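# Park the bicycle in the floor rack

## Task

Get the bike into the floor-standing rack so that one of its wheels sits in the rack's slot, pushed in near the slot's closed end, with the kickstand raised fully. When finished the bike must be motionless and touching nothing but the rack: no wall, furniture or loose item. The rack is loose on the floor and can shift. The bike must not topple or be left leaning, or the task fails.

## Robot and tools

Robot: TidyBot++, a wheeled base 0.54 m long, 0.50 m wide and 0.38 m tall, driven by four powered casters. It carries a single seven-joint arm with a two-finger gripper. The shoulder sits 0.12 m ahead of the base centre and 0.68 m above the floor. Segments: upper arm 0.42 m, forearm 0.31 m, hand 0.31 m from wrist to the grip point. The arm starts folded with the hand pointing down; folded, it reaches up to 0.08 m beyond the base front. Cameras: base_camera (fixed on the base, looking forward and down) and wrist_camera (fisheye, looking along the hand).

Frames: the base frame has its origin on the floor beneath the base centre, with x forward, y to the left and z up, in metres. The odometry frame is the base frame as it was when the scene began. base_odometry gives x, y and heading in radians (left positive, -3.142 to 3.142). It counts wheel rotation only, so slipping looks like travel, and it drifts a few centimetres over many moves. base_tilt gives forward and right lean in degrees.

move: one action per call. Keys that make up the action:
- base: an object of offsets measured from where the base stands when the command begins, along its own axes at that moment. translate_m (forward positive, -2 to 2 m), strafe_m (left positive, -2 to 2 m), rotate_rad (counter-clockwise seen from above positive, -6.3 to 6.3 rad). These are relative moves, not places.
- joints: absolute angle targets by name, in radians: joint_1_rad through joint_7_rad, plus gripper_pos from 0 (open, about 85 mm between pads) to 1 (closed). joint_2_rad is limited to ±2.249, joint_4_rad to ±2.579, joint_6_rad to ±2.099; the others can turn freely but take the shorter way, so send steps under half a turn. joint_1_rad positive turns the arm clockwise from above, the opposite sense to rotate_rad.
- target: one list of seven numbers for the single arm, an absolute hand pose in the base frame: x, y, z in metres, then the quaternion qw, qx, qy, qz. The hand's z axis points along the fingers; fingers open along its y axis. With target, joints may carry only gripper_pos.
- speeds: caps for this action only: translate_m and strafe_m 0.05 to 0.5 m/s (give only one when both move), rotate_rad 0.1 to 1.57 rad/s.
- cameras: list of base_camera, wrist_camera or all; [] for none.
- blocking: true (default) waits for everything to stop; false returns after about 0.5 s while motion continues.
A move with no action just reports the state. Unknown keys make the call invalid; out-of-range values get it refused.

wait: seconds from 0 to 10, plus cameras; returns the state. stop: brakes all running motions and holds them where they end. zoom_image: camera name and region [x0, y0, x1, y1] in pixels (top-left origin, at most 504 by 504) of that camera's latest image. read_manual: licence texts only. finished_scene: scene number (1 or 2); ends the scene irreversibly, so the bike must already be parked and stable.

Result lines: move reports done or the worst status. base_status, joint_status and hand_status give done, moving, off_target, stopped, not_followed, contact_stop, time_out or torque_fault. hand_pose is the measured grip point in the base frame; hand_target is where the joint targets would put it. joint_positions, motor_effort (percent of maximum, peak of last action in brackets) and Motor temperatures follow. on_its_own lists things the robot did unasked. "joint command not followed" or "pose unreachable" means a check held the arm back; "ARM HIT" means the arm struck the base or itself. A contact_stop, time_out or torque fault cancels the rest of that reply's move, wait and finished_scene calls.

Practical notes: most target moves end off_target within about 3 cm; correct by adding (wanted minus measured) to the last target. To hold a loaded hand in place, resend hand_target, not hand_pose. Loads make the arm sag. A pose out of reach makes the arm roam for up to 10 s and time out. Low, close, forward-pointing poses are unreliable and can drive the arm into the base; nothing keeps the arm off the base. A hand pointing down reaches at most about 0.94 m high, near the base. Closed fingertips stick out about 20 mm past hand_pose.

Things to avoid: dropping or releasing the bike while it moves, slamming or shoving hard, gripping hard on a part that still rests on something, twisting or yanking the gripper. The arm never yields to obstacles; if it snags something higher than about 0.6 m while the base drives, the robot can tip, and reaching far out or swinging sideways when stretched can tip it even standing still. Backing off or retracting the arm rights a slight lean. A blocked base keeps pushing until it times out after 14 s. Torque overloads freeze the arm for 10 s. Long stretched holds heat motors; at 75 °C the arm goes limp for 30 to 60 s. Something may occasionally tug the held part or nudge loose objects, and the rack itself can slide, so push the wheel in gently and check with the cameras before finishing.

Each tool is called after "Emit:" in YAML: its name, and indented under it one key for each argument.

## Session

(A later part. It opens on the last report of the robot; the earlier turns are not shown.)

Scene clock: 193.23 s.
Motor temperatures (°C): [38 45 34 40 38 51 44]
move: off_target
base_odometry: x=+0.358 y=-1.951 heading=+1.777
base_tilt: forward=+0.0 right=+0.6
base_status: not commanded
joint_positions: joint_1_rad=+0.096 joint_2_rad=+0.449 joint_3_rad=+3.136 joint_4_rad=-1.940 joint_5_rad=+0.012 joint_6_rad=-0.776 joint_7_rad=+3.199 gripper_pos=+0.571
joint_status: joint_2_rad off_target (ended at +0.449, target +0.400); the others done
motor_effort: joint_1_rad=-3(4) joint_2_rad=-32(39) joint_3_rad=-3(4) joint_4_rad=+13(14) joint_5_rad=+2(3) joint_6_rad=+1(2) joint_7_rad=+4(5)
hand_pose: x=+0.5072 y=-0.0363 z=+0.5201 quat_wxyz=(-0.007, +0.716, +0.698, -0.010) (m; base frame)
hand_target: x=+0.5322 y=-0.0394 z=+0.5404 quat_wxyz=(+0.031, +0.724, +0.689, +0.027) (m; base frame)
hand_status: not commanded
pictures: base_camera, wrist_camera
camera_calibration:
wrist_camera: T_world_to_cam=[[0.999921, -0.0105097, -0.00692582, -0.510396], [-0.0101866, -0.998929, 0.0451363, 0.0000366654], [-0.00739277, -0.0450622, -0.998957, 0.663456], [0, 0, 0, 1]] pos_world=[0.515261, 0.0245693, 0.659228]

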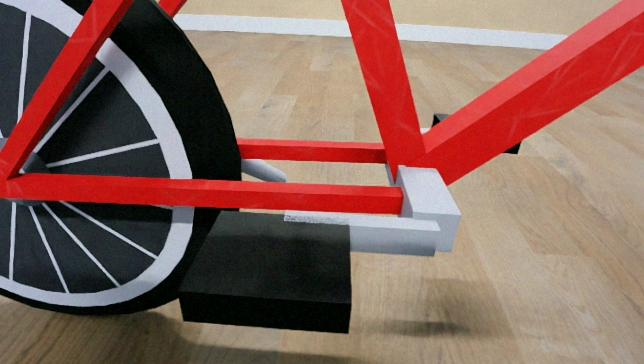

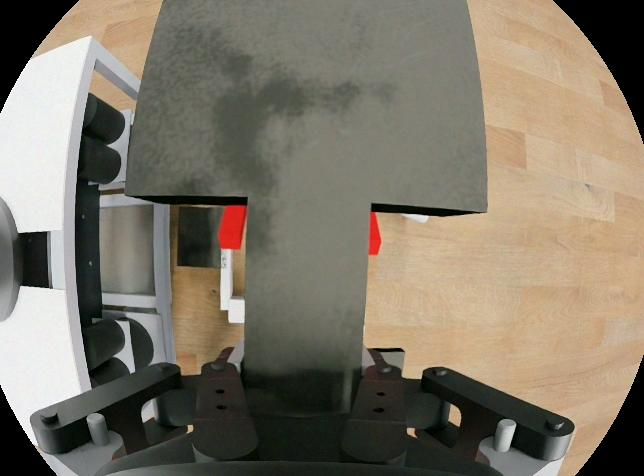

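Emit:
move:
  base: {"strafe_m":0.04}
  speeds: {"strafe_m":0.1}

Scene clock: 194.53 s.
Motor temperatures (°C): [38 45 34 40 38 51 44]
move: done
base_odometry: x=+0.319 y=-1.959 heading=+1.777
base_tilt: forward=+0.0 right=+0.6
base_status: done
joint_positions: joint_1_rad=+0.107 joint_2_rad=+0.441 joint_3_rad=+3.148 joint_4_rad=-1.957 joint_5_rad=+0.003 joint_6_rad=-0.775 joint_7_rad=+3.182 gripper_pos=+0.571
joint_status: not commanded
motor_effort: joint_1_rad=-2(6) joint_2_rad=-31(33) joint_3_rad=-2(6) joint_4_rad=+15(17) joint_5_rad=-2(6) joint_6_rad=+6(9) joint_7_rad=+2(7)
hand_pose: x=+0.4994 y=-0.0428 z=+0.5199 quat_wxyz=(-0.010, +0.731, +0.682, -0.012) (m; base frame)
hand_target: x=+0.5322 y=-0.0394 z=+0.5404 quat_wxyz=(+0.031, +0.724, +0.689, +0.027) (m; base frame)
hand_status: not commanded
pictures: base_camera, wrist_camera
camera_calibration:
wrist_camera: T_world_to_cam=[[0.998394, -0.0550076, -0.0135771, -0.500399], [-0.0543602, -0.997544, 0.044165, 0.0160829], [-0.0159732, -0.043356, -0.998932, 0.667159], [0, 0, 0, 1]] pos_world=[0.511126, 0.017443, 0.658942]

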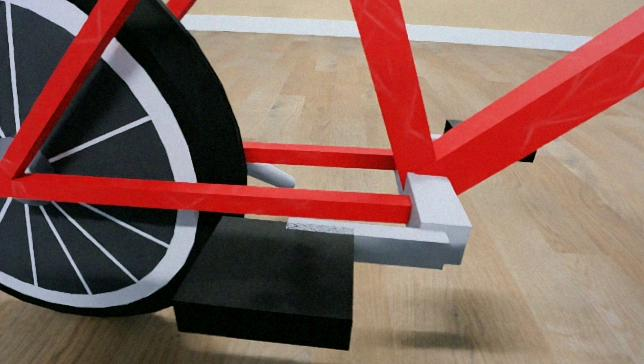

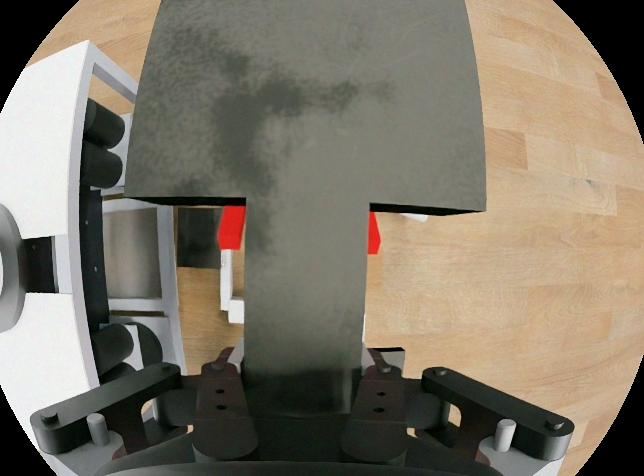

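Emit:
move:
  joints: {"joint_1_rad":0.07,"joint_2_rad":0.41,"joint_4_rad":-1.915,"joint_6_rad":-0.74,"joint_7_rad":3.28}

Scene clock: 195.77 s.
Motor temperatures (°C): [38 45 34 40 38 51 44]
move: done
base_odometry: x=+0.319 y=-1.959 heading=+1.777
base_tilt: forward=+0.0 right=+0.6
base_status: not commanded
joint_positions: joint_1_rad=+0.107 joint_2_rad=+0.442 joint_3_rad=+3.160 joint_4_rad=-1.953 joint_5_rad=-0.001 joint_6_rad=-0.775 joint_7_rad=+3.208 gripper_pos=+0.571
joint_status: all done
motor_effort: joint_1_rad=-5(7) joint_2_rad=-35(36) joint_3_rad=-5(7) joint_4_rad=+17(19) joint_5_rad=-1(5) joint_6_rad=+6(8) joint_7_rad=+5(10)
hand_pose: x=+0.5008 y=-0.0470 z=+0.5201 quat_wxyz=(-0.009, +0.727, +0.686, -0.012) (m; base frame)
hand_target: x=+0.5387 y=-0.0274 z=+0.5421 quat_wxyz=(+0.030, +0.681, +0.731, +0.024) (m; base frame)
hand_status: not commanded
pictures: base_camera, wrist_camera
camera_calibration:
wrist_camera: T_world_to_cam=[[0.999044, -0.0421153, -0.0117248, -0.502637], [-0.0415323, -0.998069, 0.0461791, 0.00452936], [-0.013647, -0.0456479, -0.998864, 0.665951], [0, 0, 0, 1]] pos_world=[0.511433, 0.0137512, 0.659092]

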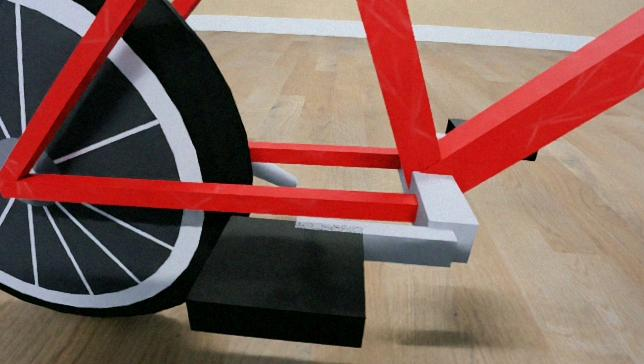

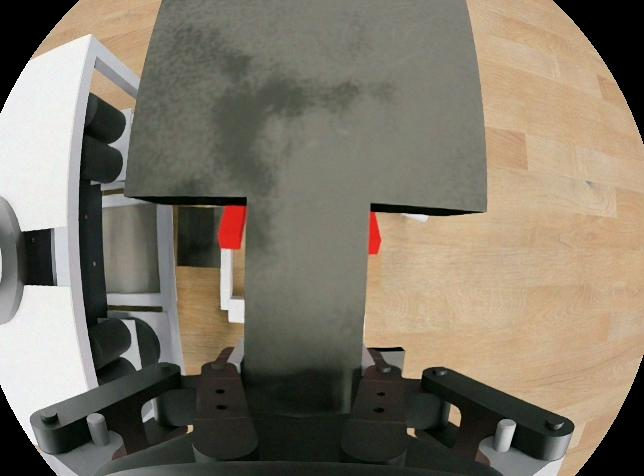

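Emit:
move:
  base: {"strafe_m":0.05}
  joints: {"joint_1_rad":0.19,"joint_2_rad":0.436,"joint_4_rad":-1.88,"joint_6_rad":-0.743,"joint_7_rad":3.4}
  cameras: []

Emit:
move:
  base: {"strafe_m":0.05}
  joints: {"joint_1_rad":0.31,"joint_2_rad":0.462,"joint_4_rad":-1.832,"joint_6_rad":-0.766,"joint_7_rad":3.52}
  cameras: []

Emit:
move:
  base: {"strafe_m":0.05}
  joints: {"joint_1_rad":0.418,"joint_2_rad":0.498,"joint_4_rad":-1.764,"joint_6_rad":-0.798,"joint_7_rad":3.63}

Scene clock: 197.47 s.
Motor temperatures (°C): [38 45 34 40 38 51 44]
move: off_target
base_odometry: x=+0.270 y=-1.969 heading=+1.776
base_tilt: forward=+0.0 right=+0.6
base_status: done
joint_positions: joint_1_rad=+0.210 joint_2_rad=+0.453 joint_3_rad=+3.164 joint_4_rad=-1.934 joint_5_rad=-0.001 joint_6_rad=-0.781 joint_7_rad=+3.315 gripper_pos=+0.571
joint_status: joint_4_rad off_target (ended at -1.934, target -1.880); the others done
motor_effort: joint_1_rad=-7(8) joint_2_rad=-36(38) joint_3_rad=-7(9) joint_4_rad=+20(21) joint_5_rad=-2(3) joint_6_rad=+10(11) joint_7_rad=+6(8)
hand_pose: x=+0.5003 y=-0.0892 z=+0.5200 quat_wxyz=(-0.008, +0.727, +0.687, -0.011) (m; base frame)
hand_target: x=+0.5460 y=-0.0800 z=+0.5398 quat_wxyz=(+0.035, +0.681, +0.731, +0.022) (m; base frame)
hand_status: not commanded
pictures: none
No camera images: "cameras" was empty.

Scene clock: 198.70 s.
Motor temperatures (°C): [38 45 34 40 38 51 44]
move: off_target
base_odometry: x=+0.221 y=-1.979 heading=+1.776
base_tilt: forward=+0.0 right=+0.6
base_status: done
joint_positions: joint_1_rad=+0.330 joint_2_rad=+0.478 joint_3_rad=+3.167 joint_4_rad=-1.887 joint_5_rad=-0.001 joint_6_rad=-0.799 joint_7_rad=+3.441 gripper_pos=+0.571
joint_status: joint_4_rad off_target (ended at -1.887, target -1.832); the others done
motor_effort: joint_1_rad=-7(9) joint_2_rad=-37(37) joint_3_rad=-7(9) joint_4_rad=+20(22) joint_5_rad=-4(5) joint_6_rad=+11(12) joint_7_rad=+5(7)
hand_pose: x=+0.5011 y=-0.1407 z=+0.5199 quat_wxyz=(-0.007, +0.726, +0.688, -0.010) (m; base frame)
hand_target: x=+0.5468 y=-0.1349 z=+0.5402 quat_wxyz=(+0.037, +0.681, +0.731, +0.018) (m; base frame)
hand_status: not commanded
pictures: none
No camera images: "cameras" was empty.

Scene clock: 199.90 s.
Motor temperatures (°C): [38 45 34 40 38 51 44]
move: off_target
base_odometry: x=+0.172 y=-1.989 heading=+1.776
base_tilt: forward=+0.0 right=+0.6
base_status: done
joint_positions: joint_1_rad=+0.438 joint_2_rad=+0.514 joint_3_rad=+3.168 joint_4_rad=-1.820 joint_5_rad=-0.001 joint_6_rad=-0.829 joint_7_rad=+3.551 gripper_pos=+0.571
joint_status: joint_4_rad off_target (ended at -1.820, target -1.764); the others done
motor_effort: joint_1_rad=-7(9) joint_2_rad=-38(39) joint_3_rad=-8(9) joint_4_rad=+20(22) joint_5_rad=-6(6) joint_6_rad=+11(13) joint_7_rad=+5(7)
hand_pose: x=+0.5020 y=-0.1907 z=+0.5198 quat_wxyz=(-0.008, +0.725, +0.688, -0.009) (m; base frame)
hand_target: x=+0.5481 y=-0.1883 z=+0.5408 quat_wxyz=(+0.038, +0.681, +0.731, +0.014) (m; base frame)
hand_status: not commanded
pictures: base_camera, wrist_camera
camera_calibration:
wrist_camera: T_world_to_cam=[[0.999304, -0.0367962, -0.00620585, -0.511909], [-0.0364886, -0.998366, 0.0439788, -0.140322], [-0.00781396, -0.0437217, -0.999013, 0.656601], [0, 0, 0, 1]] pos_world=[0.511563, -0.130221, 0.658948]

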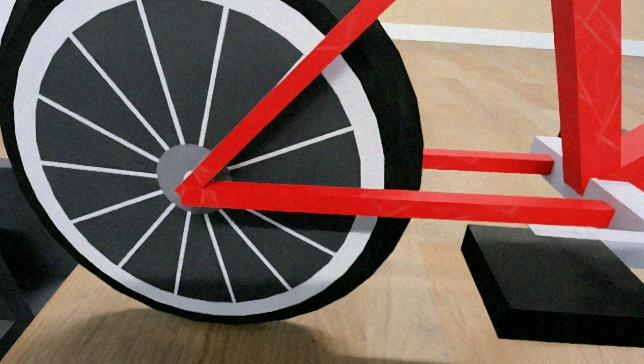

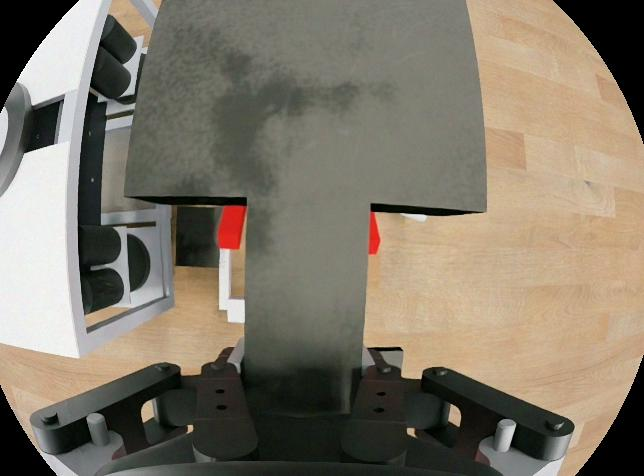

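Emit:
zoom_image:
  camera: "base_camera"
  region: [0, 80, 240, 364]

Scaled by 1.775.

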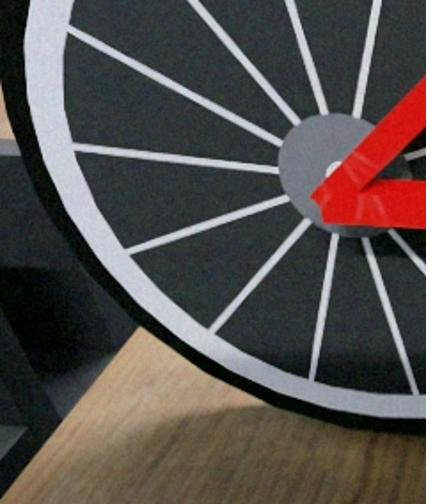

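Emit:
move:
  base: {"strafe_m":0.05}
  joints: {"joint_1_rad":0.519,"joint_2_rad":0.538,"joint_4_rad":-1.686,"joint_6_rad":-0.836,"joint_7_rad":3.731}
  cameras: []

Emit:
move:
  base: {"strafe_m":0.05}
  joints: {"joint_1_rad":0.606,"joint_2_rad":0.59,"joint_4_rad":-1.582,"joint_6_rad":-0.888,"joint_7_rad":3.818}
  cameras: ["base_camera"]

Emit:
zoom_image:
  camera: "base_camera"
  region: [0, 80, 300, 364]

Scene clock: 201.20 s.
Motor temperatures (°C): [38 45 34 40 38 51 44]
move: off_target
base_odometry: x=+0.123 y=-1.999 heading=+1.776
base_tilt: forward=+0.0 right=+0.6
base_status: done
joint_positions: joint_1_rad=+0.539 joint_2_rad=+0.554 joint_3_rad=+3.169 joint_4_rad=-1.741 joint_5_rad=-0.001 joint_6_rad=-0.861 joint_7_rad=+3.654 gripper_pos=+0.571
joint_status: joint_4_rad off_target (ended at -1.741, target -1.686); the others done
motor_effort: joint_1_rad=-7(8) joint_2_rad=-40(41) joint_3_rad=-8(10) joint_4_rad=+21(22) joint_5_rad=-6(8) joint_6_rad=+11(13) joint_7_rad=+5(5)
hand_pose: x=+0.5013 y=-0.2416 z=+0.5198 quat_wxyz=(-0.006, +0.725, +0.689, -0.009) (m; base frame)
hand_target: x=+0.5461 y=-0.2415 z=+0.5418 quat_wxyz=(+0.040, +0.681, +0.731, +0.010) (m; base frame)
hand_status: not commanded
pictures: none
No camera images: "cameras" was empty.

Scene clock: 202.20 s.
Motor temperatures (°C): [38 45 34 40 38 51 44]
move: off_target
base_odometry: x=+0.073 y=-2.009 heading=+1.776
base_tilt: forward=+0.0 right=+0.6
base_status: done
joint_positions: joint_1_rad=+0.626 joint_2_rad=+0.608 joint_3_rad=+3.170 joint_4_rad=-1.636 joint_5_rad=-0.001 joint_6_rad=-0.910 joint_7_rad=+3.744 gripper_pos=+0.571
joint_status: joint_4_rad off_target (ended at -1.636, target -1.582); the others done
motor_effort: joint_1_rad=-7(9) joint_2_rad=-43(44) joint_3_rad=-9(10) joint_4_rad=+21(23) joint_5_rad=-8(9) joint_6_rad=+10(12) joint_7_rad=+4(5)
hand_pose: x=+0.5023 y=-0.2927 z=+0.5197 quat_wxyz=(-0.005, +0.724, +0.690, -0.009) (m; base frame)
hand_target: x=+0.5466 y=-0.2937 z=+0.5434 quat_wxyz=(+0.040, +0.681, +0.731, +0.006) (m; base frame)
hand_status: not commanded
pictures: base_camera

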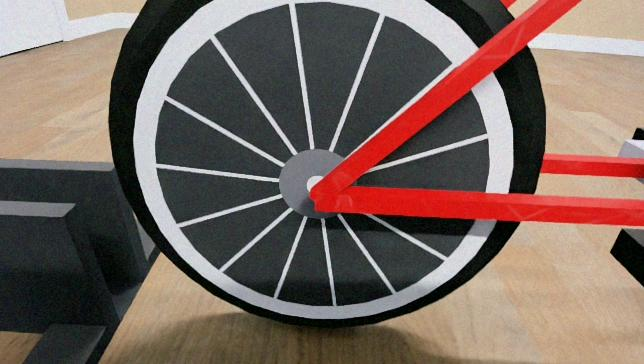

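Scaled by 1.680.

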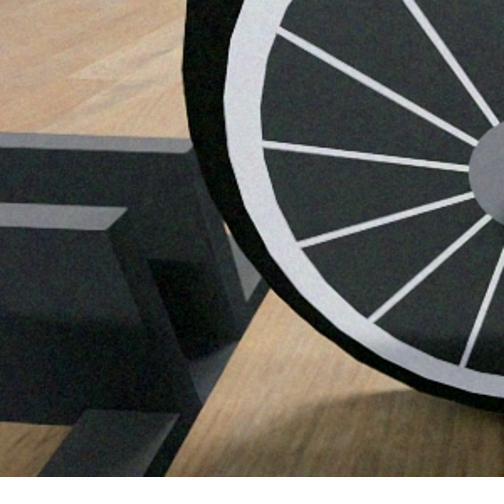

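Emit:
move:
  base: {"strafe_m":0.08,"translate_m":0.001}
  speeds: {"strafe_m":0.1}

Emit:
zoom_image:
  camera: "base_camera"
  region: [0, 80, 300, 364]

Scene clock: 204.03 s.
Motor temperatures (°C): [38 45 34 40 38 51 44]
move: done
base_odometry: x=-0.005 y=-2.024 heading=+1.776
base_tilt: forward=+0.0 right=+0.7
base_status: done
joint_positions: joint_1_rad=+0.672 joint_2_rad=+0.619 joint_3_rad=+3.199 joint_4_rad=-1.616 joint_5_rad=+0.002 joint_6_rad=-0.913 joint_7_rad=+3.749 gripper_pos=+0.571
joint_status: not commanded
motor_effort: joint_1_rad=-14(16) joint_2_rad=-44(47) joint_3_rad=-13(15) joint_4_rad=+19(22) joint_5_rad=-4(11) joint_6_rad=+8(11) joint_7_rad=+9(12)
hand_pose: x=+0.4851 y=-0.3262 z=+0.5196 quat_wxyz=(-0.001, +0.745, +0.667, -0.018) (m; base frame)
hand_target: x=+0.5466 y=-0.2937 z=+0.5434 quat_wxyz=(+0.040, +0.681, +0.731, +0.006) (m; base frame)
hand_status: not commanded
pictures: base_camera, wrist_camera
camera_calibration:
wrist_camera: T_world_to_cam=[[0.995421, -0.0953148, -0.00724111, -0.516672], [-0.0946335, -0.993321, 0.0660122, -0.257742], [-0.0134847, -0.0650247, -0.997793, 0.645478], [0, 0, 0, 1]] pos_world=[0.498619, -0.263295, 0.657326]

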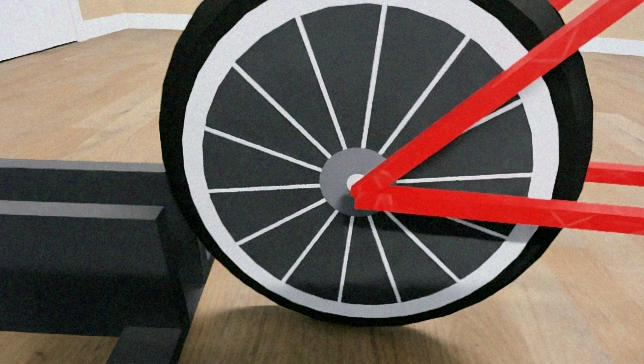

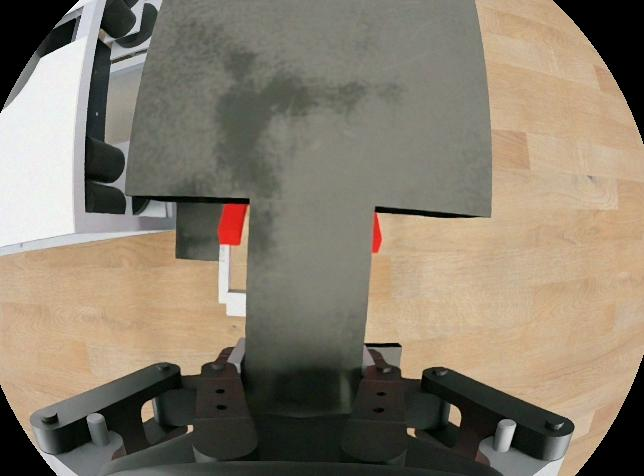

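Scaled by 1.680.

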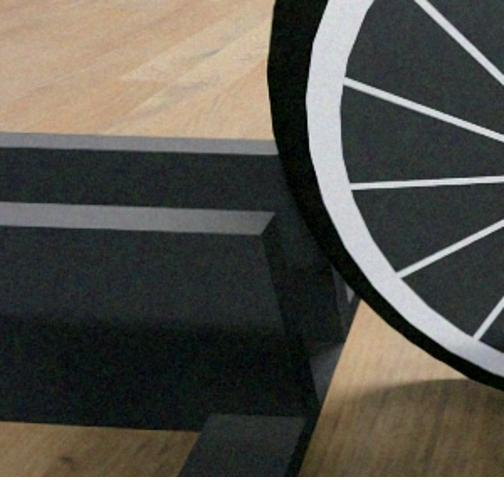

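Emit:
move:
  base: {"strafe_m":-0.07}
  joints: {"joint_1_rad":0.558,"joint_2_rad":0.52,"joint_4_rad":-1.72,"joint_6_rad":-0.81,"joint_7_rad":3.73}
  cameras: []

Emit:
move:
  base: {"strafe_m":-0.07}
  joints: {"joint_1_rad":0.418,"joint_2_rad":0.457,"joint_4_rad":-1.842,"joint_6_rad":-0.751,"joint_7_rad":3.588}
  cameras: []

Emit:
move:
  base: {"strafe_m":-0.07}
  joints: {"joint_1_rad":0.255,"joint_2_rad":0.411,"joint_4_rad":-1.928,"joint_6_rad":-0.711,"joint_7_rad":3.425}
  cameras: []

Emit:
move:
  base: {"strafe_m":-0.07}
  joints: {"joint_1_rad":0.075,"joint_2_rad":0.385,"joint_4_rad":-1.976,"joint_6_rad":-0.689,"joint_7_rad":3.245}

Scene clock: 207.57 s.
Motor temperatures (°C): [38 45 34 40 38 51 44]
move: off_target
base_odometry: x=+0.064 y=-2.011 heading=+1.776
base_tilt: forward=+0.0 right=+0.6
base_status: done
joint_positions: joint_1_rad=+0.610 joint_2_rad=+0.565 joint_3_rad=+3.186 joint_4_rad=-1.720 joint_5_rad=+0.007 joint_6_rad=-0.852 joint_7_rad=+3.723 gripper_pos=+0.571
joint_status: joint_1_rad off_target (ended at +0.610, target +0.558); joint_2_rad off_target (ended at +0.565, target +0.520); the others done
motor_effort: joint_1_rad=-7(13) joint_2_rad=-37(45) joint_3_rad=-7(13) joint_4_rad=+15(22) joint_5_rad=-1(8) joint_6_rad=+3(10) joint_7_rad=+6(11)
hand_pose: x=+0.4871 y=-0.2836 z=+0.5200 quat_wxyz=(+0.005, +0.729, +0.685, -0.014) (m; base frame)
hand_target: x=+0.5308 y=-0.2545 z=+0.5419 quat_wxyz=(+0.045, +0.695, +0.718, +0.010) (m; base frame)
hand_status: not commanded
pictures: none
No camera images: "cameras" was empty.

Scene clock: 208.83 s.
Motor temperatures (°C): [38 45 34 40 38 51 44]
move: off_target
base_odometry: x=+0.132 y=-1.996 heading=+1.776
base_tilt: forward=+0.0 right=+0.6
base_status: done
joint_positions: joint_1_rad=+0.475 joint_2_rad=+0.503 joint_3_rad=+3.185 joint_4_rad=-1.838 joint_5_rad=+0.007 joint_6_rad=-0.807 joint_7_rad=+3.592 gripper_pos=+0.571
joint_status: joint_1_rad off_target (ended at +0.475, target +0.418); joint_2_rad off_target (ended at +0.503, target +0.457); the others done
motor_effort: joint_1_rad=-7(8) joint_2_rad=-34(39) joint_3_rad=-7(8) joint_4_rad=+14(15) joint_5_rad=-2(4) joint_6_rad=+3(4) joint_7_rad=+6(6)
hand_pose: x=+0.4891 y=-0.2127 z=+0.5201 quat_wxyz=(+0.001, +0.727, +0.686, -0.013) (m; base frame)
hand_target: x=+0.5299 y=-0.1802 z=+0.5402 quat_wxyz=(+0.043, +0.696, +0.717, +0.016) (m; base frame)
hand_status: not commanded
pictures: none
No camera images: "cameras" was empty.

Scene clock: 210.17 s.
Motor temperatures (°C): [38 45 34 40 38 51 44]
move: off_target
base_odometry: x=+0.201 y=-1.982 heading=+1.776
base_tilt: forward=+0.0 right=+0.6
base_status: done
joint_positions: joint_1_rad=+0.313 joint_2_rad=+0.455 joint_3_rad=+3.185 joint_4_rad=-1.930 joint_5_rad=+0.007 joint_6_rad=-0.776 joint_7_rad=+3.423 gripper_pos=+0.571
joint_status: joint_1_rad off_target (ended at +0.313, target +0.255); joint_2_rad off_target (ended at +0.455, target +0.411); the others done
motor_effort: joint_1_rad=-7(9) joint_2_rad=-31(35) joint_3_rad=-8(10) joint_4_rad=+14(15) joint_5_rad=-1(5) joint_6_rad=+4(5) joint_7_rad=+6(7)
hand_pose: x=+0.4893 y=-0.1392 z=+0.5201 quat_wxyz=(-0.003, +0.730, +0.683, -0.015) (m; base frame)
hand_target: x=+0.5285 y=-0.1046 z=+0.5391 quat_wxyz=(+0.040, +0.696, +0.717, +0.023) (m; base frame)
hand_status: not commanded
pictures: none
No camera images: "cameras" was empty.

Scene clock: 211.50 s.
Motor temperatures (°C): [38 45 34 40 38 51 44]
move: off_target
base_odometry: x=+0.270 y=-1.967 heading=+1.776
base_tilt: forward=+0.0 right=+0.6
base_status: done
joint_positions: joint_1_rad=+0.133 joint_2_rad=+0.427 joint_3_rad=+3.183 joint_4_rad=-1.982 joint_5_rad=+0.007 joint_6_rad=-0.761 joint_7_rad=+3.235 gripper_pos=+0.571
joint_status: joint_1_rad off_target (ended at +0.133, target +0.075); joint_2_rad off_target (ended at +0.427, target +0.385); the others done
motor_effort: joint_1_rad=-8(11) joint_2_rad=-29(32) joint_3_rad=-9(10) joint_4_rad=+14(16) joint_5_rad=-1(6) joint_6_rad=+5(6) joint_7_rad=+7(8)
hand_pose: x=+0.4895 y=-0.0669 z=+0.5200 quat_wxyz=(-0.004, +0.732, +0.681, -0.017) (m; base frame)
hand_target: x=+0.5257 y=-0.0285 z=+0.5384 quat_wxyz=(+0.035, +0.696, +0.717, +0.030) (m; base frame)
hand_status: not commanded
pictures: base_camera, wrist_camera
camera_calibration:
wrist_camera: T_world_to_cam=[[0.998317, -0.0567778, -0.0117745, -0.492839], [-0.0559694, -0.996609, 0.0603117, -0.0160304], [-0.0151589, -0.0595512, -0.99811, 0.664217], [0, 0, 0, 1]] pos_world=[0.501181, -0.00440349, 0.658126]

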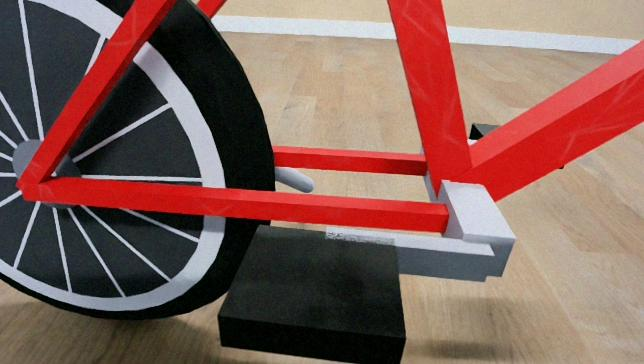

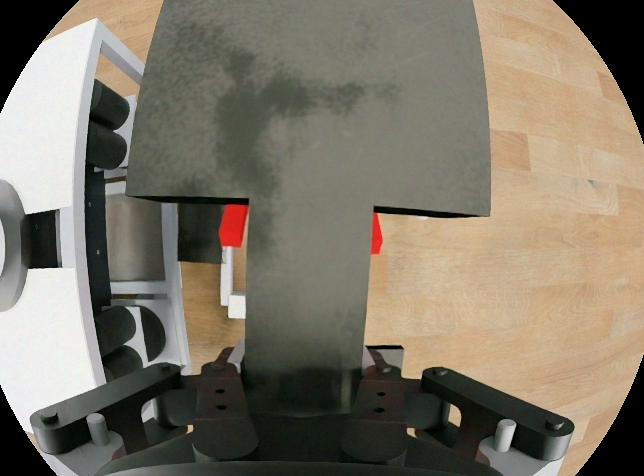

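Emit:
move:
  joints: {"joint_1_rad":0.09,"joint_2_rad":0.49,"joint_4_rad":-1.78,"joint_6_rad":-0.86,"joint_7_rad":3.24}
  cameras: []

Emit:
move:
  joints: {"joint_1_rad":0.09,"joint_2_rad":0.61,"joint_4_rad":-1.57,"joint_6_rad":-1.02,"joint_7_rad":3.23}
  cameras: []

Emit:
move:
  joints: {"joint_1_rad":0.09,"joint_2_rad":0.76,"joint_4_rad":-1.39,"joint_6_rad":-1.16,"joint_7_rad":3.22}

Scene clock: 212.83 s.
Motor temperatures (°C): [38 45 34 40 38 51 44]
move: off_target
base_odometry: x=+0.270 y=-1.967 heading=+1.776
base_tilt: forward=+0.0 right=+0.6
base_status: not commanded
joint_positions: joint_1_rad=+0.133 joint_2_rad=+0.515 joint_3_rad=+3.183 joint_4_rad=-1.830 joint_5_rad=+0.007 joint_6_rad=-0.875 joint_7_rad=+3.235 gripper_pos=+0.571
joint_status: joint_1_rad off_target (ended at +0.133, target +0.090); joint_4_rad off_target (ended at -1.830, target -1.780); the others done
motor_effort: joint_1_rad=-5(9) joint_2_rad=-39(40) joint_3_rad=-7(8) joint_4_rad=+19(20) joint_5_rad=-3(5) joint_6_rad=+9(10) joint_7_rad=+4(7)
hand_pose: x=+0.5208 y=-0.0721 z=+0.5179 quat_wxyz=(-0.023, +0.731, +0.681, -0.034) (m; base frame)
hand_target: x=+0.5596 y=-0.0377 z=+0.5395 quat_wxyz=(+0.004, +0.704, +0.711, +0.004) (m; base frame)
hand_status: not commanded
pictures: none
No camera images: "cameras" was empty.

Scene clock: 214.03 s.
Motor temperatures (°C): [38 45 34 40 38 51 44]
move: off_target
base_odometry: x=+0.270 y=-1.967 heading=+1.776
base_tilt: forward=+0.0 right=+0.6
base_status: not commanded
joint_positions: joint_1_rad=+0.131 joint_2_rad=+0.638 joint_3_rad=+3.181 joint_4_rad=-1.620 joint_5_rad=+0.007 joint_6_rad=-1.033 joint_7_rad=+3.235 gripper_pos=+0.571
joint_status: joint_1_rad off_target (ended at +0.131, target +0.090); joint_4_rad off_target (ended at -1.620, target -1.570); the others done
motor_effort: joint_1_rad=-4(6) joint_2_rad=-45(45) joint_3_rad=-4(6) joint_4_rad=+20(21) joint_5_rad=-4(6) joint_6_rad=+8(10) joint_7_rad=+4(5)
hand_pose: x=+0.5600 y=-0.0769 z=+0.5124 quat_wxyz=(-0.050, +0.728, +0.681, -0.057) (m; base frame)
hand_target: x=+0.5979 y=-0.0411 z=+0.5360 quat_wxyz=(-0.023, +0.707, +0.707, -0.018) (m; base frame)
hand_status: not commanded
pictures: none
No camera images: "cameras" was empty.

Scene clock: 215.17 s.
Motor temperatures (°C): [38 45 34 40 38 51 44]
move: done
base_odometry: x=+0.270 y=-1.967 heading=+1.776
base_tilt: forward=+0.0 right=+0.6
base_status: not commanded
joint_positions: joint_1_rad=+0.126 joint_2_rad=+0.756 joint_3_rad=+3.178 joint_4_rad=-1.420 joint_5_rad=+0.007 joint_6_rad=-1.180 joint_7_rad=+3.230 gripper_pos=+0.571
joint_status: all done
motor_effort: joint_1_rad=-3(5) joint_2_rad=-43(44) joint_3_rad=-4(5) joint_4_rad=+17(21) joint_5_rad=-4(5) joint_6_rad=+9(10) joint_7_rad=+5(5)
hand_pose: x=+0.5941 y=-0.0783 z=+0.5047 quat_wxyz=(-0.074, +0.725, +0.680, -0.078) (m; base frame)
hand_target: x=+0.6179 y=-0.0429 z=+0.5078 quat_wxyz=(-0.065, +0.708, +0.701, -0.054) (m; base frame)
hand_status: not commanded
pictures: base_camera, wrist_camera
camera_calibration:
wrist_camera: T_world_to_cam=[[0.979215, -0.0480415, -0.197053, -0.492526], [-0.0390536, -0.998023, 0.0492488, -0.025173], [-0.19903, -0.0405295, -0.979155, 0.750962], [0, 0, 0, 1]] pos_world=[0.63077, -0.0183488, 0.639494]

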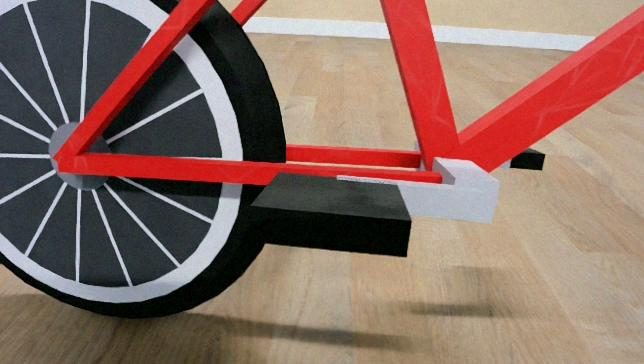

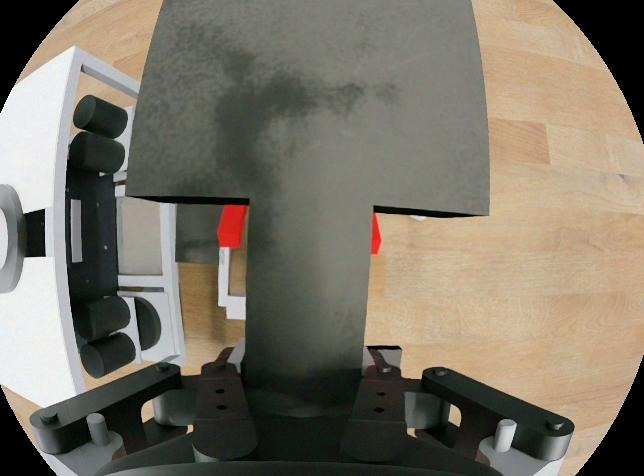

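Emit:
move:
  joints: {"joint_1_rad":0.126,"joint_2_rad":0.775,"joint_4_rad":-1.40,"joint_6_rad":-1.16}
  cameras: []

Emit:
move:
  joints: {"gripper_pos":0.0}
  cameras: []

Emit:
move:
  joints: {"joint_2_rad":0.74,"joint_4_rad":-1.0,"joint_6_rad":-1.65}
  cameras: []

Emit:
move:
  joints: {"joint_1_rad":0.75,"joint_2_rad":0.5,"joint_4_rad":-1.05,"joint_6_rad":-1.6,"joint_7_rad":3.85}

Scene clock: 215.97 s.
Motor temperatures (°C): [38 45 34 40 38 51 44]
move: done
base_odometry: x=+0.270 y=-1.967 heading=+1.776
base_tilt: forward=+0.0 right=+0.6
base_status: not commanded
joint_positions: joint_1_rad=+0.131 joint_2_rad=+0.757 joint_3_rad=+3.173 joint_4_rad=-1.420 joint_5_rad=+0.007 joint_6_rad=-1.180 joint_7_rad=+3.230 gripper_pos=+0.571
joint_status: all done
motor_effort: joint_1_rad=-2(3) joint_2_rad=-39(44) joint_3_rad=-4(4) joint_4_rad=+15(17) joint_5_rad=-3(4) joint_6_rad=+8(10) joint_7_rad=+5(5)
hand_pose: x=+0.5937 y=-0.0781 z=+0.5045 quat_wxyz=(-0.076, +0.725, +0.680, -0.077) (m; base frame)
hand_target: x=+0.6086 y=-0.0599 z=+0.4983 quat_wxyz=(-0.075, +0.720, +0.687, -0.061) (m; base frame)
hand_status: not commanded
pictures: none
No camera images: "cameras" was empty.

Scene clock: 217.07 s.
Motor temperatures (°C): [38 45 34 40 38 51 44]
move: done
base_odometry: x=+0.269 y=-1.967 heading=+1.776
base_tilt: forward=+0.0 right=+0.6
base_status: not commanded
joint_positions: joint_1_rad=+0.131 joint_2_rad=+0.759 joint_3_rad=+3.152 joint_4_rad=-1.407 joint_5_rad=+0.007 joint_6_rad=-1.148 joint_7_rad=+3.229 gripper_pos=+0.000
joint_status: all done
motor_effort: joint_1_rad=+0(2) joint_2_rad=-39(42) joint_3_rad=-1(4) joint_4_rad=+13(15) joint_5_rad=-1(4) joint_6_rad=-2(8) joint_7_rad=+1(5)
hand_pose: x=+0.6105 y=-0.0706 z=+0.5041 quat_wxyz=(-0.063, +0.721, +0.687, -0.059) (m; base frame)
hand_target: x=+0.6086 y=-0.0599 z=+0.4983 quat_wxyz=(-0.075, +0.720, +0.687, -0.061) (m; base frame)
hand_status: not commanded
pictures: none
No camera images: "cameras" was empty.

Scene clock: 218.97 s.
Motor temperatures (°C): [38 45 34 40 38 51 44]
move: done
base_odometry: x=+0.269 y=-1.967 heading=+1.776
base_tilt: forward=+0.0 right=+0.6
base_status: not commanded
joint_positions: joint_1_rad=+0.131 joint_2_rad=+0.755 joint_3_rad=+3.152 joint_4_rad=-1.011 joint_5_rad=+0.007 joint_6_rad=-1.606 joint_7_rad=+3.229 gripper_pos=+0.000
joint_status: all done
motor_effort: joint_1_rad=+0(1) joint_2_rad=-41(42) joint_3_rad=-1(1) joint_4_rad=+15(16) joint_5_rad=-1(2) joint_6_rad=-2(3) joint_7_rad=+1(1)
hand_pose: x=+0.6395 y=-0.0740 z=+0.6243 quat_wxyz=(-0.085, +0.720, +0.684, -0.077) (m; base frame)
hand_target: x=+0.6322 y=-0.0630 z=+0.6378 quat_wxyz=(-0.096, +0.718, +0.685, -0.078) (m; base frame)
hand_status: not commanded
pictures: none
No camera images: "cameras" was empty.

Scene clock: 221.17 s.
Motor temperatures (°C): [38 45 34 40 38 51 44]
move: done
base_odometry: x=+0.269 y=-1.967 heading=+1.776
base_tilt: forward=+0.0 right=+0.7
base_status: not commanded
joint_positions: joint_1_rad=+0.735 joint_2_rad=+0.521 joint_3_rad=+3.149 joint_4_rad=-1.036 joint_5_rad=+0.007 joint_6_rad=-1.606 joint_7_rad=+3.804 gripper_pos=+0.000
joint_status: all done
motor_effort: joint_1_rad=+0(4) joint_2_rad=-35(43) joint_3_rad=+0(2) joint_4_rad=+17(18) joint_5_rad=-2(3) joint_6_rad=+0(3) joint_7_rad=+1(2)
hand_pose: x=+0.4998 y=-0.3497 z=+0.7401 quat_wxyz=(-0.010, +0.734, +0.679, -0.006) (m; base frame)
hand_target: x=+0.4960 y=-0.3485 z=+0.7463 quat_wxyz=(-0.004, +0.721, +0.693, +0.000) (m; base frame)
hand_status: not commanded
pictures: base_camera, wrist_camera
camera_calibration:
wrist_camera: T_world_to_cam=[[0.997937, -0.0639301, -0.00594438, -0.523211], [-0.0636731, -0.997308, 0.036371, -0.289181], [-0.00825358, -0.0359174, -0.999321, 0.872879], [0, 0, 0, 1]] pos_world=[0.510923, -0.2905, 0.879694]

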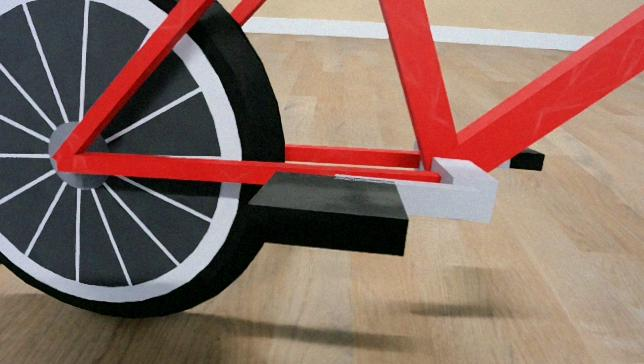

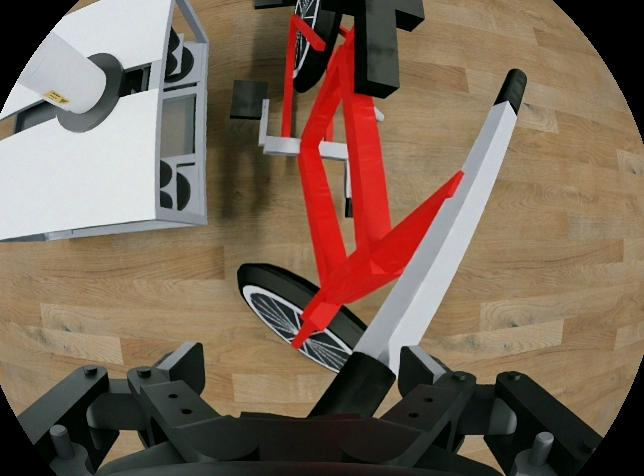

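Emit:
move:
  base: {"strafe_m":-0.35,"translate_m":-0.1}
  joints: {"joint_1_rad":0.0,"joint_2_rad":0.0,"joint_4_rad":-1.5,"joint_6_rad":-1.5,"joint_7_rad":3.14}

Scene clock: 224.10 s.
Motor temperatures (°C): [38 45 34 40 38 51 44]
move: done
base_odometry: x=+0.633 y=-1.994 heading=+1.777
base_tilt: forward=+0.0 right=+0.6
base_status: done
joint_positions: joint_1_rad=+0.020 joint_2_rad=+0.018 joint_3_rad=+3.149 joint_4_rad=-1.486 joint_5_rad=+0.007 joint_6_rad=-1.543 joint_7_rad=+3.186 gripper_pos=+0.000
joint_status: all done
motor_effort: joint_1_rad=+0(3) joint_2_rad=-17(37) joint_3_rad=+0(1) joint_4_rad=+17(18) joint_5_rad=+0(3) joint_6_rad=+1(2) joint_7_rad=+0(1)
hand_pose: x=+0.4695 y=-0.0106 z=+0.8135 quat_wxyz=(+0.037, +0.700, +0.712, +0.029) (m; base frame)
hand_target: x=+0.4765 y=+0.0019 z=+0.8166 quat_wxyz=(+0.050, +0.705, +0.705, +0.050) (m; base frame)
hand_status: not commanded
pictures: base_camera, wrist_camera
camera_calibration:
wrist_camera: T_world_to_cam=[[0.993307, 0.0326034, 0.110807, -0.562574], [0.026735, -0.998181, 0.0540406, -0.0124246], [0.112367, -0.0507165, -0.992372, 0.895738], [0, 0, 0, 1]] pos_world=[0.45849, 0.0513685, 0.951913]

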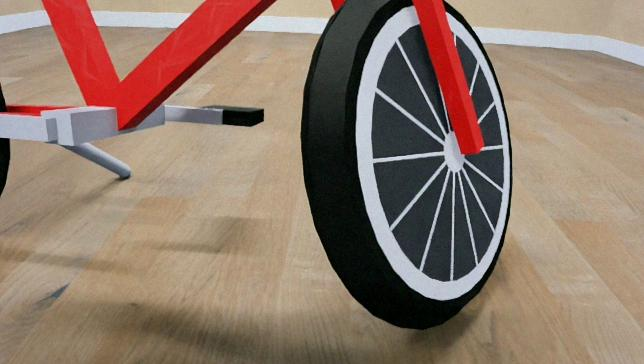

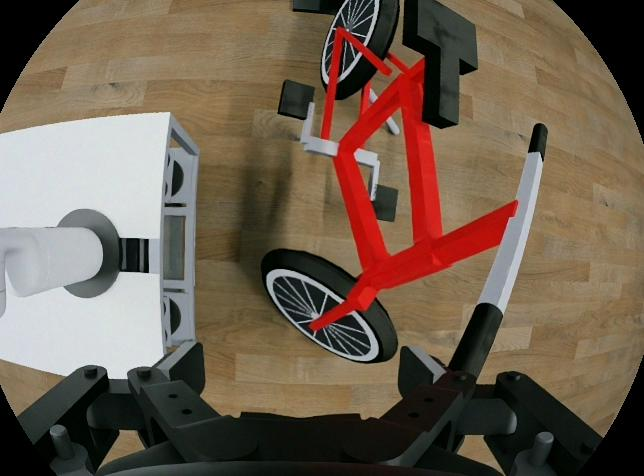

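Emit:
move:
  base: {"translate_m":0.06}
  joints: {"joint_1_rad":-0.145,"joint_2_rad":0.6,"joint_4_rad":-0.879,"joint_6_rad":-1.65,"joint_7_rad":2.39,"gripper_pos":0}

Scene clock: 227.03 s.
Motor temperatures (°C): [38 45 34 40 38 51 44]
move: done
base_odometry: x=+0.621 y=-1.935 heading=+1.777
base_tilt: forward=+0.0 right=+0.6
base_status: done
joint_positions: joint_1_rad=-0.127 joint_2_rad=+0.586 joint_3_rad=+3.149 joint_4_rad=-0.891 joint_5_rad=+0.007 joint_6_rad=-1.605 joint_7_rad=+2.436 gripper_pos=+0.000
joint_status: all done
motor_effort: joint_1_rad=+0(1) joint_2_rad=-37(40) joint_3_rad=-1(1) joint_4_rad=+17(19) joint_5_rad=-1(3) joint_6_rad=+1(3) joint_7_rad=+1(2)
hand_pose: x=+0.6790 y=+0.0674 z=+0.7511 quat_wxyz=(+0.016, +0.880, +0.473, +0.026) (m; base frame)
hand_target: x=+0.6674 y=+0.0821 z=+0.7466 quat_wxyz=(+0.002, +0.886, +0.464, +0.006) (m; base frame)
hand_status: not commanded
pictures: base_camera, wrist_camera
camera_calibration:
wrist_camera: T_world_to_cam=[[0.839354, -0.53902, 0.0703007, -0.592869], [-0.541035, -0.840913, 0.0120968, 0.469603], [0.0525964, -0.0481886, -0.997452, 0.858451], [0, 0, 0, 1]] pos_world=[0.706547, 0.116695, 0.892262]

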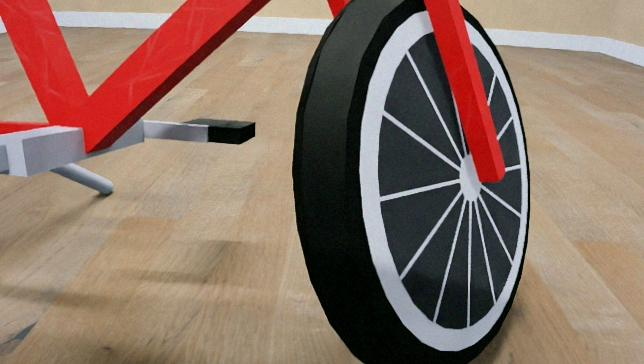

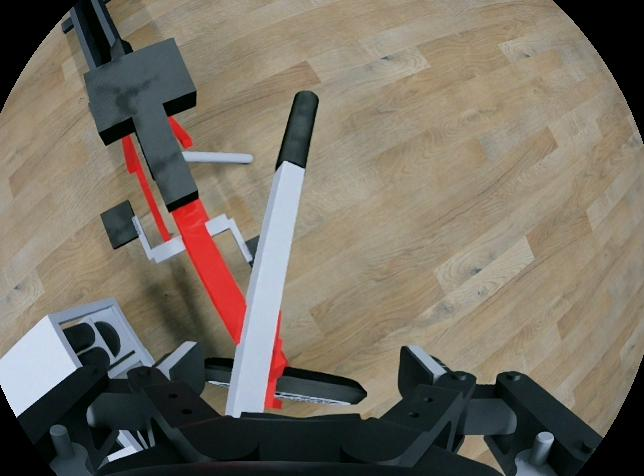

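Emit:
move:
  joints: {"joint_1_rad":-0.185,"joint_2_rad":0.594,"joint_4_rad":-1.16,"joint_6_rad":-1.37,"joint_7_rad":2.19,"gripper_pos":0}
  cameras: ["wrist_camera"]

Scene clock: 228.93 s.
Motor temperatures (°C): [38 45 34 40 38 51 44]
move: done
base_odometry: x=+0.621 y=-1.935 heading=+1.777
base_tilt: forward=+0.0 right=+0.6
base_status: not commanded
joint_positions: joint_1_rad=-0.167 joint_2_rad=+0.586 joint_3_rad=+3.149 joint_4_rad=-1.148 joint_5_rad=+0.007 joint_6_rad=-1.416 joint_7_rad=+2.238 gripper_pos=+0.000
joint_status: all done
motor_effort: joint_1_rad=+0(1) joint_2_rad=-37(40) joint_3_rad=-1(1) joint_4_rad=+17(18) joint_5_rad=-2(2) joint_6_rad=+0(1) joint_7_rad=+0(1)
hand_pose: x=+0.6525 y=+0.0857 z=+0.6700 quat_wxyz=(+0.004, +0.915, +0.403, -0.005) (m; base frame)
hand_target: x=+0.6593 y=+0.1032 z=+0.6620 quat_wxyz=(+0.001, +0.920, +0.392, +0.009) (m; base frame)
hand_status: not commanded
pictures: wrist_camera
camera_calibration:
wrist_camera: T_world_to_cam=[[0.747293, -0.664162, 0.0210444, -0.451311], [-0.664176, -0.745579, 0.0545976, 0.515313], [-0.0205714, -0.0547775, -0.998287, 0.828696], [0, 0, 0, 1]] pos_world=[0.696568, 0.129858, 0.808638]

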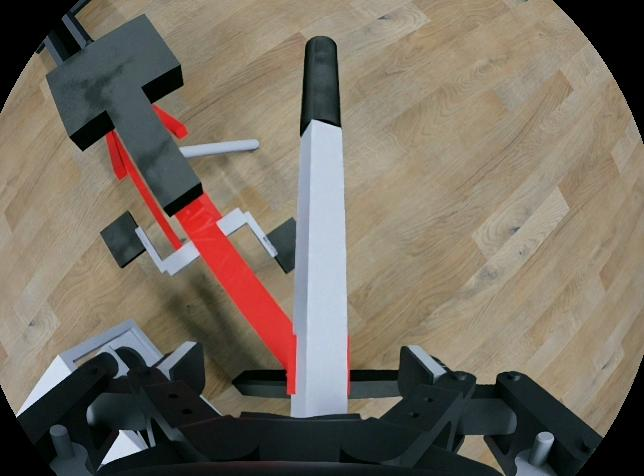

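Emit:
move:

Scene clock: 229.47 s.
Motor temperatures (°C): [38 45 34 40 38 51 44]
base_odometry: x=+0.621 y=-1.935 heading=+1.777
base_tilt: forward=+0.0 right=+0.6
base_status: not commanded
joint_positions: joint_1_rad=-0.167 joint_2_rad=+0.586 joint_3_rad=+3.149 joint_4_rad=-1.148 joint_5_rad=+0.007 joint_6_rad=-1.414 joint_7_rad=+2.235 gripper_pos=+0.000
joint_status: all done
motor_effort: joint_1_rad=-1(1) joint_2_rad=-37(40) joint_3_rad=+0(1) joint_4_rad=+16(18) joint_5_rad=-2(2) joint_6_rad=+0(1) joint_7_rad=+1(1)
hand_pose: x=+0.6531 y=+0.0857 z=+0.6700 quat_wxyz=(+0.005, +0.916, +0.401, -0.005) (m; base frame)
hand_target: x=+0.6593 y=+0.1032 z=+0.6620 quat_wxyz=(+0.001, +0.920, +0.392, +0.009) (m; base frame)
hand_status: not commanded
pictures: base_camera, wrist_camera
camera_calibration:
wrist_camera: T_world_to_cam=[[0.745487, -0.666152, 0.0221509, -0.451036], [-0.66625, -0.743824, 0.0532627, 0.517823], [-0.0190047, -0.0544647, -0.998335, 0.827689], [0, 0, 0, 1]] pos_world=[0.696971, 0.12979, 0.808721]

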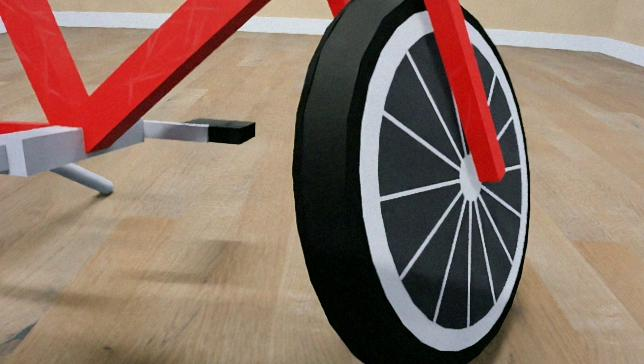

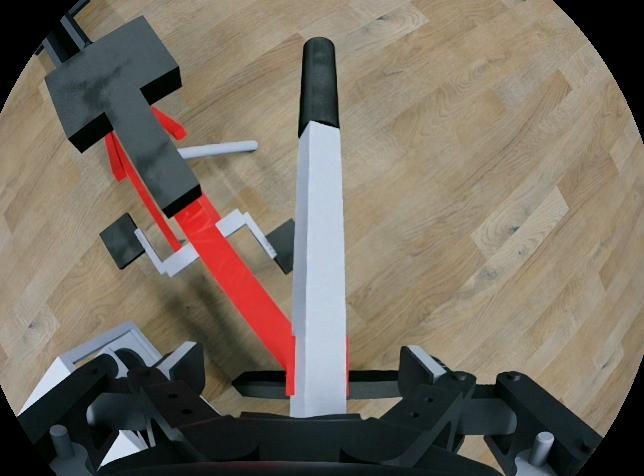

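Emit:
move:
  joints: {"joint_1_rad":-0.173,"joint_2_rad":0.612,"joint_4_rad":-1.197,"joint_6_rad":-1.315,"joint_7_rad":2.202}
  cameras: ["wrist_camera"]

Scene clock: 230.53 s.
Motor temperatures (°C): [38 45 34 40 38 51 44]
move: done
base_odometry: x=+0.621 y=-1.935 heading=+1.777
base_tilt: forward=+0.0 right=+0.6
base_status: not commanded
joint_positions: joint_1_rad=-0.167 joint_2_rad=+0.595 joint_3_rad=+3.149 joint_4_rad=-1.187 joint_5_rad=+0.007 joint_6_rad=-1.355 joint_7_rad=+2.235 gripper_pos=+0.000
joint_status: all done
motor_effort: joint_1_rad=+0(1) joint_2_rad=-37(39) joint_3_rad=-1(1) joint_4_rad=+16(18) joint_5_rad=-1(2) joint_6_rad=+0(1) joint_7_rad=+1(1)
hand_pose: x=+0.6570 y=+0.0864 z=+0.6531 quat_wxyz=(+0.006, +0.916, +0.401, +0.001) (m; base frame)
hand_target: x=+0.6631 y=+0.0972 z=+0.6408 quat_wxyz=(+0.002, +0.920, +0.392, +0.009) (m; base frame)
hand_status: not commanded
pictures: wrist_camera
camera_calibration:
wrist_camera: T_world_to_cam=[[0.745331, -0.666048, 0.0293563, -0.457768], [-0.66665, -0.744052, 0.0443157, 0.527895], [-0.00767379, -0.0526003, -0.998586, 0.803457], [0, 0, 0, 1]] pos_world=[0.699276, 0.130148, 0.792365]

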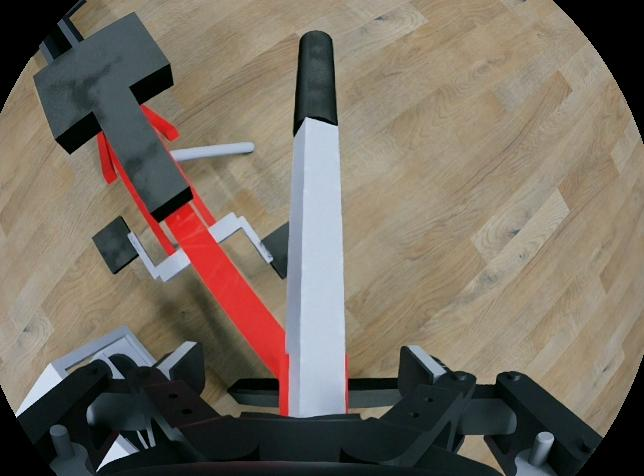

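Emit:
move:
  joints: {"joint_1_rad":-0.135,"joint_2_rad":0.645,"joint_4_rad":-1.235,"joint_6_rad":-1.26,"joint_7_rad":2.23}
  cameras: ["wrist_camera"]

Emit:
zoom_image:
  camera: "wrist_camera"
  region: [170, 280, 450, 476]

Scene clock: 231.93 s.
Motor temperatures (°C): [38 45 34 40 38 51 44]
move: done
base_odometry: x=+0.621 y=-1.935 heading=+1.777
base_tilt: forward=+0.0 right=+0.6
base_status: not commanded
joint_positions: joint_1_rad=-0.145 joint_2_rad=+0.630 joint_3_rad=+3.148 joint_4_rad=-1.225 joint_5_rad=+0.007 joint_6_rad=-1.299 joint_7_rad=+2.235 gripper_pos=+0.000
joint_status: all done
motor_effort: joint_1_rad=+0(2) joint_2_rad=-38(40) joint_3_rad=-1(2) joint_4_rad=+16(17) joint_5_rad=-1(2) joint_6_rad=+0(1) joint_7_rad=+1(1)
hand_pose: x=+0.6599 y=+0.0749 z=+0.6227 quat_wxyz=(+0.004, +0.920, +0.392, -0.007) (m; base frame)
hand_target: x=+0.6666 y=+0.0765 z=+0.6111 quat_wxyz=(+0.000, +0.922, +0.387, +0.001) (m; base frame)
hand_status: not commanded
pictures: wrist_camera
camera_calibration:
wrist_camera: T_world_to_cam=[[0.731716, -0.681343, 0.0190502, -0.450116], [-0.681152, -0.729914, 0.0570778, 0.523276], [-0.0249846, -0.0547408, -0.998188, 0.783893], [0, 0, 0, 1]] pos_world=[0.705372, 0.118174, 0.761179]

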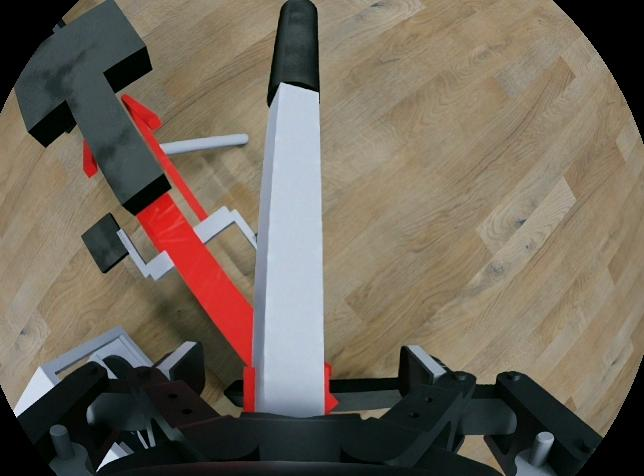

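Scaled by 1.800.

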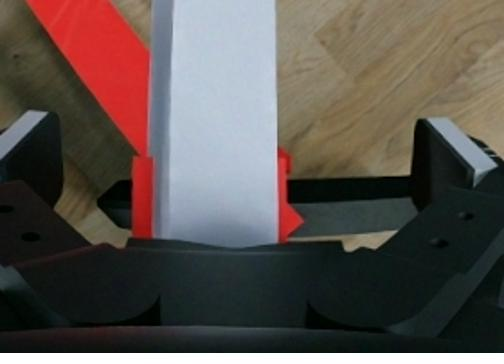

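Emit:
move:
  joints: {"gripper_pos":0.5}
  cameras: ["wrist_camera"]

Emit:
zoom_image:
  camera: "wrist_camera"
  region: [170, 280, 450, 476]

Scene clock: 233.00 s.
Motor temperatures (°C): [38 45 34 40 38 51 44]
move: done
base_odometry: x=+0.621 y=-1.935 heading=+1.777
base_tilt: forward=+0.0 right=+0.6
base_status: not commanded
joint_positions: joint_1_rad=-0.145 joint_2_rad=+0.630 joint_3_rad=+3.148 joint_4_rad=-1.225 joint_5_rad=+0.007 joint_6_rad=-1.299 joint_7_rad=+2.235 gripper_pos=+0.500
joint_status: all done
motor_effort: joint_1_rad=+0(0) joint_2_rad=-38(39) joint_3_rad=+0(1) joint_4_rad=+16(17) joint_5_rad=-2(2) joint_6_rad=+0(0) joint_7_rad=+1(1)
hand_pose: x=+0.6599 y=+0.0749 z=+0.6227 quat_wxyz=(+0.004, +0.920, +0.392, -0.007) (m; base frame)
hand_target: x=+0.6666 y=+0.0765 z=+0.6111 quat_wxyz=(+0.000, +0.922, +0.387, +0.001) (m; base frame)
hand_status: not commanded
pictures: wrist_camera
camera_calibration:
wrist_camera: T_world_to_cam=[[0.731716, -0.681343, 0.0190502, -0.450116], [-0.681152, -0.729914, 0.0570778, 0.523276], [-0.0249846, -0.0547408, -0.998188, 0.783893], [0, 0, 0, 1]] pos_world=[0.705372, 0.118174, 0.761179]

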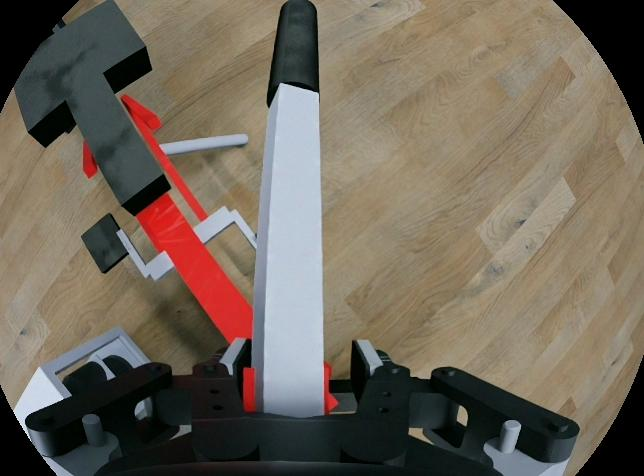

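Scaled by 1.800.

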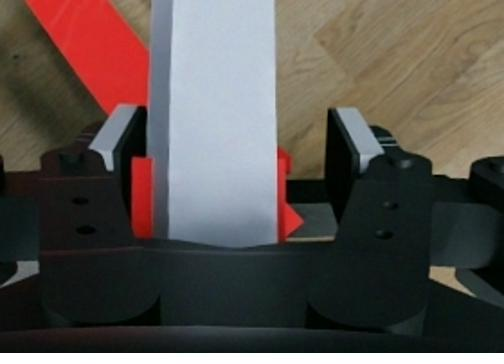

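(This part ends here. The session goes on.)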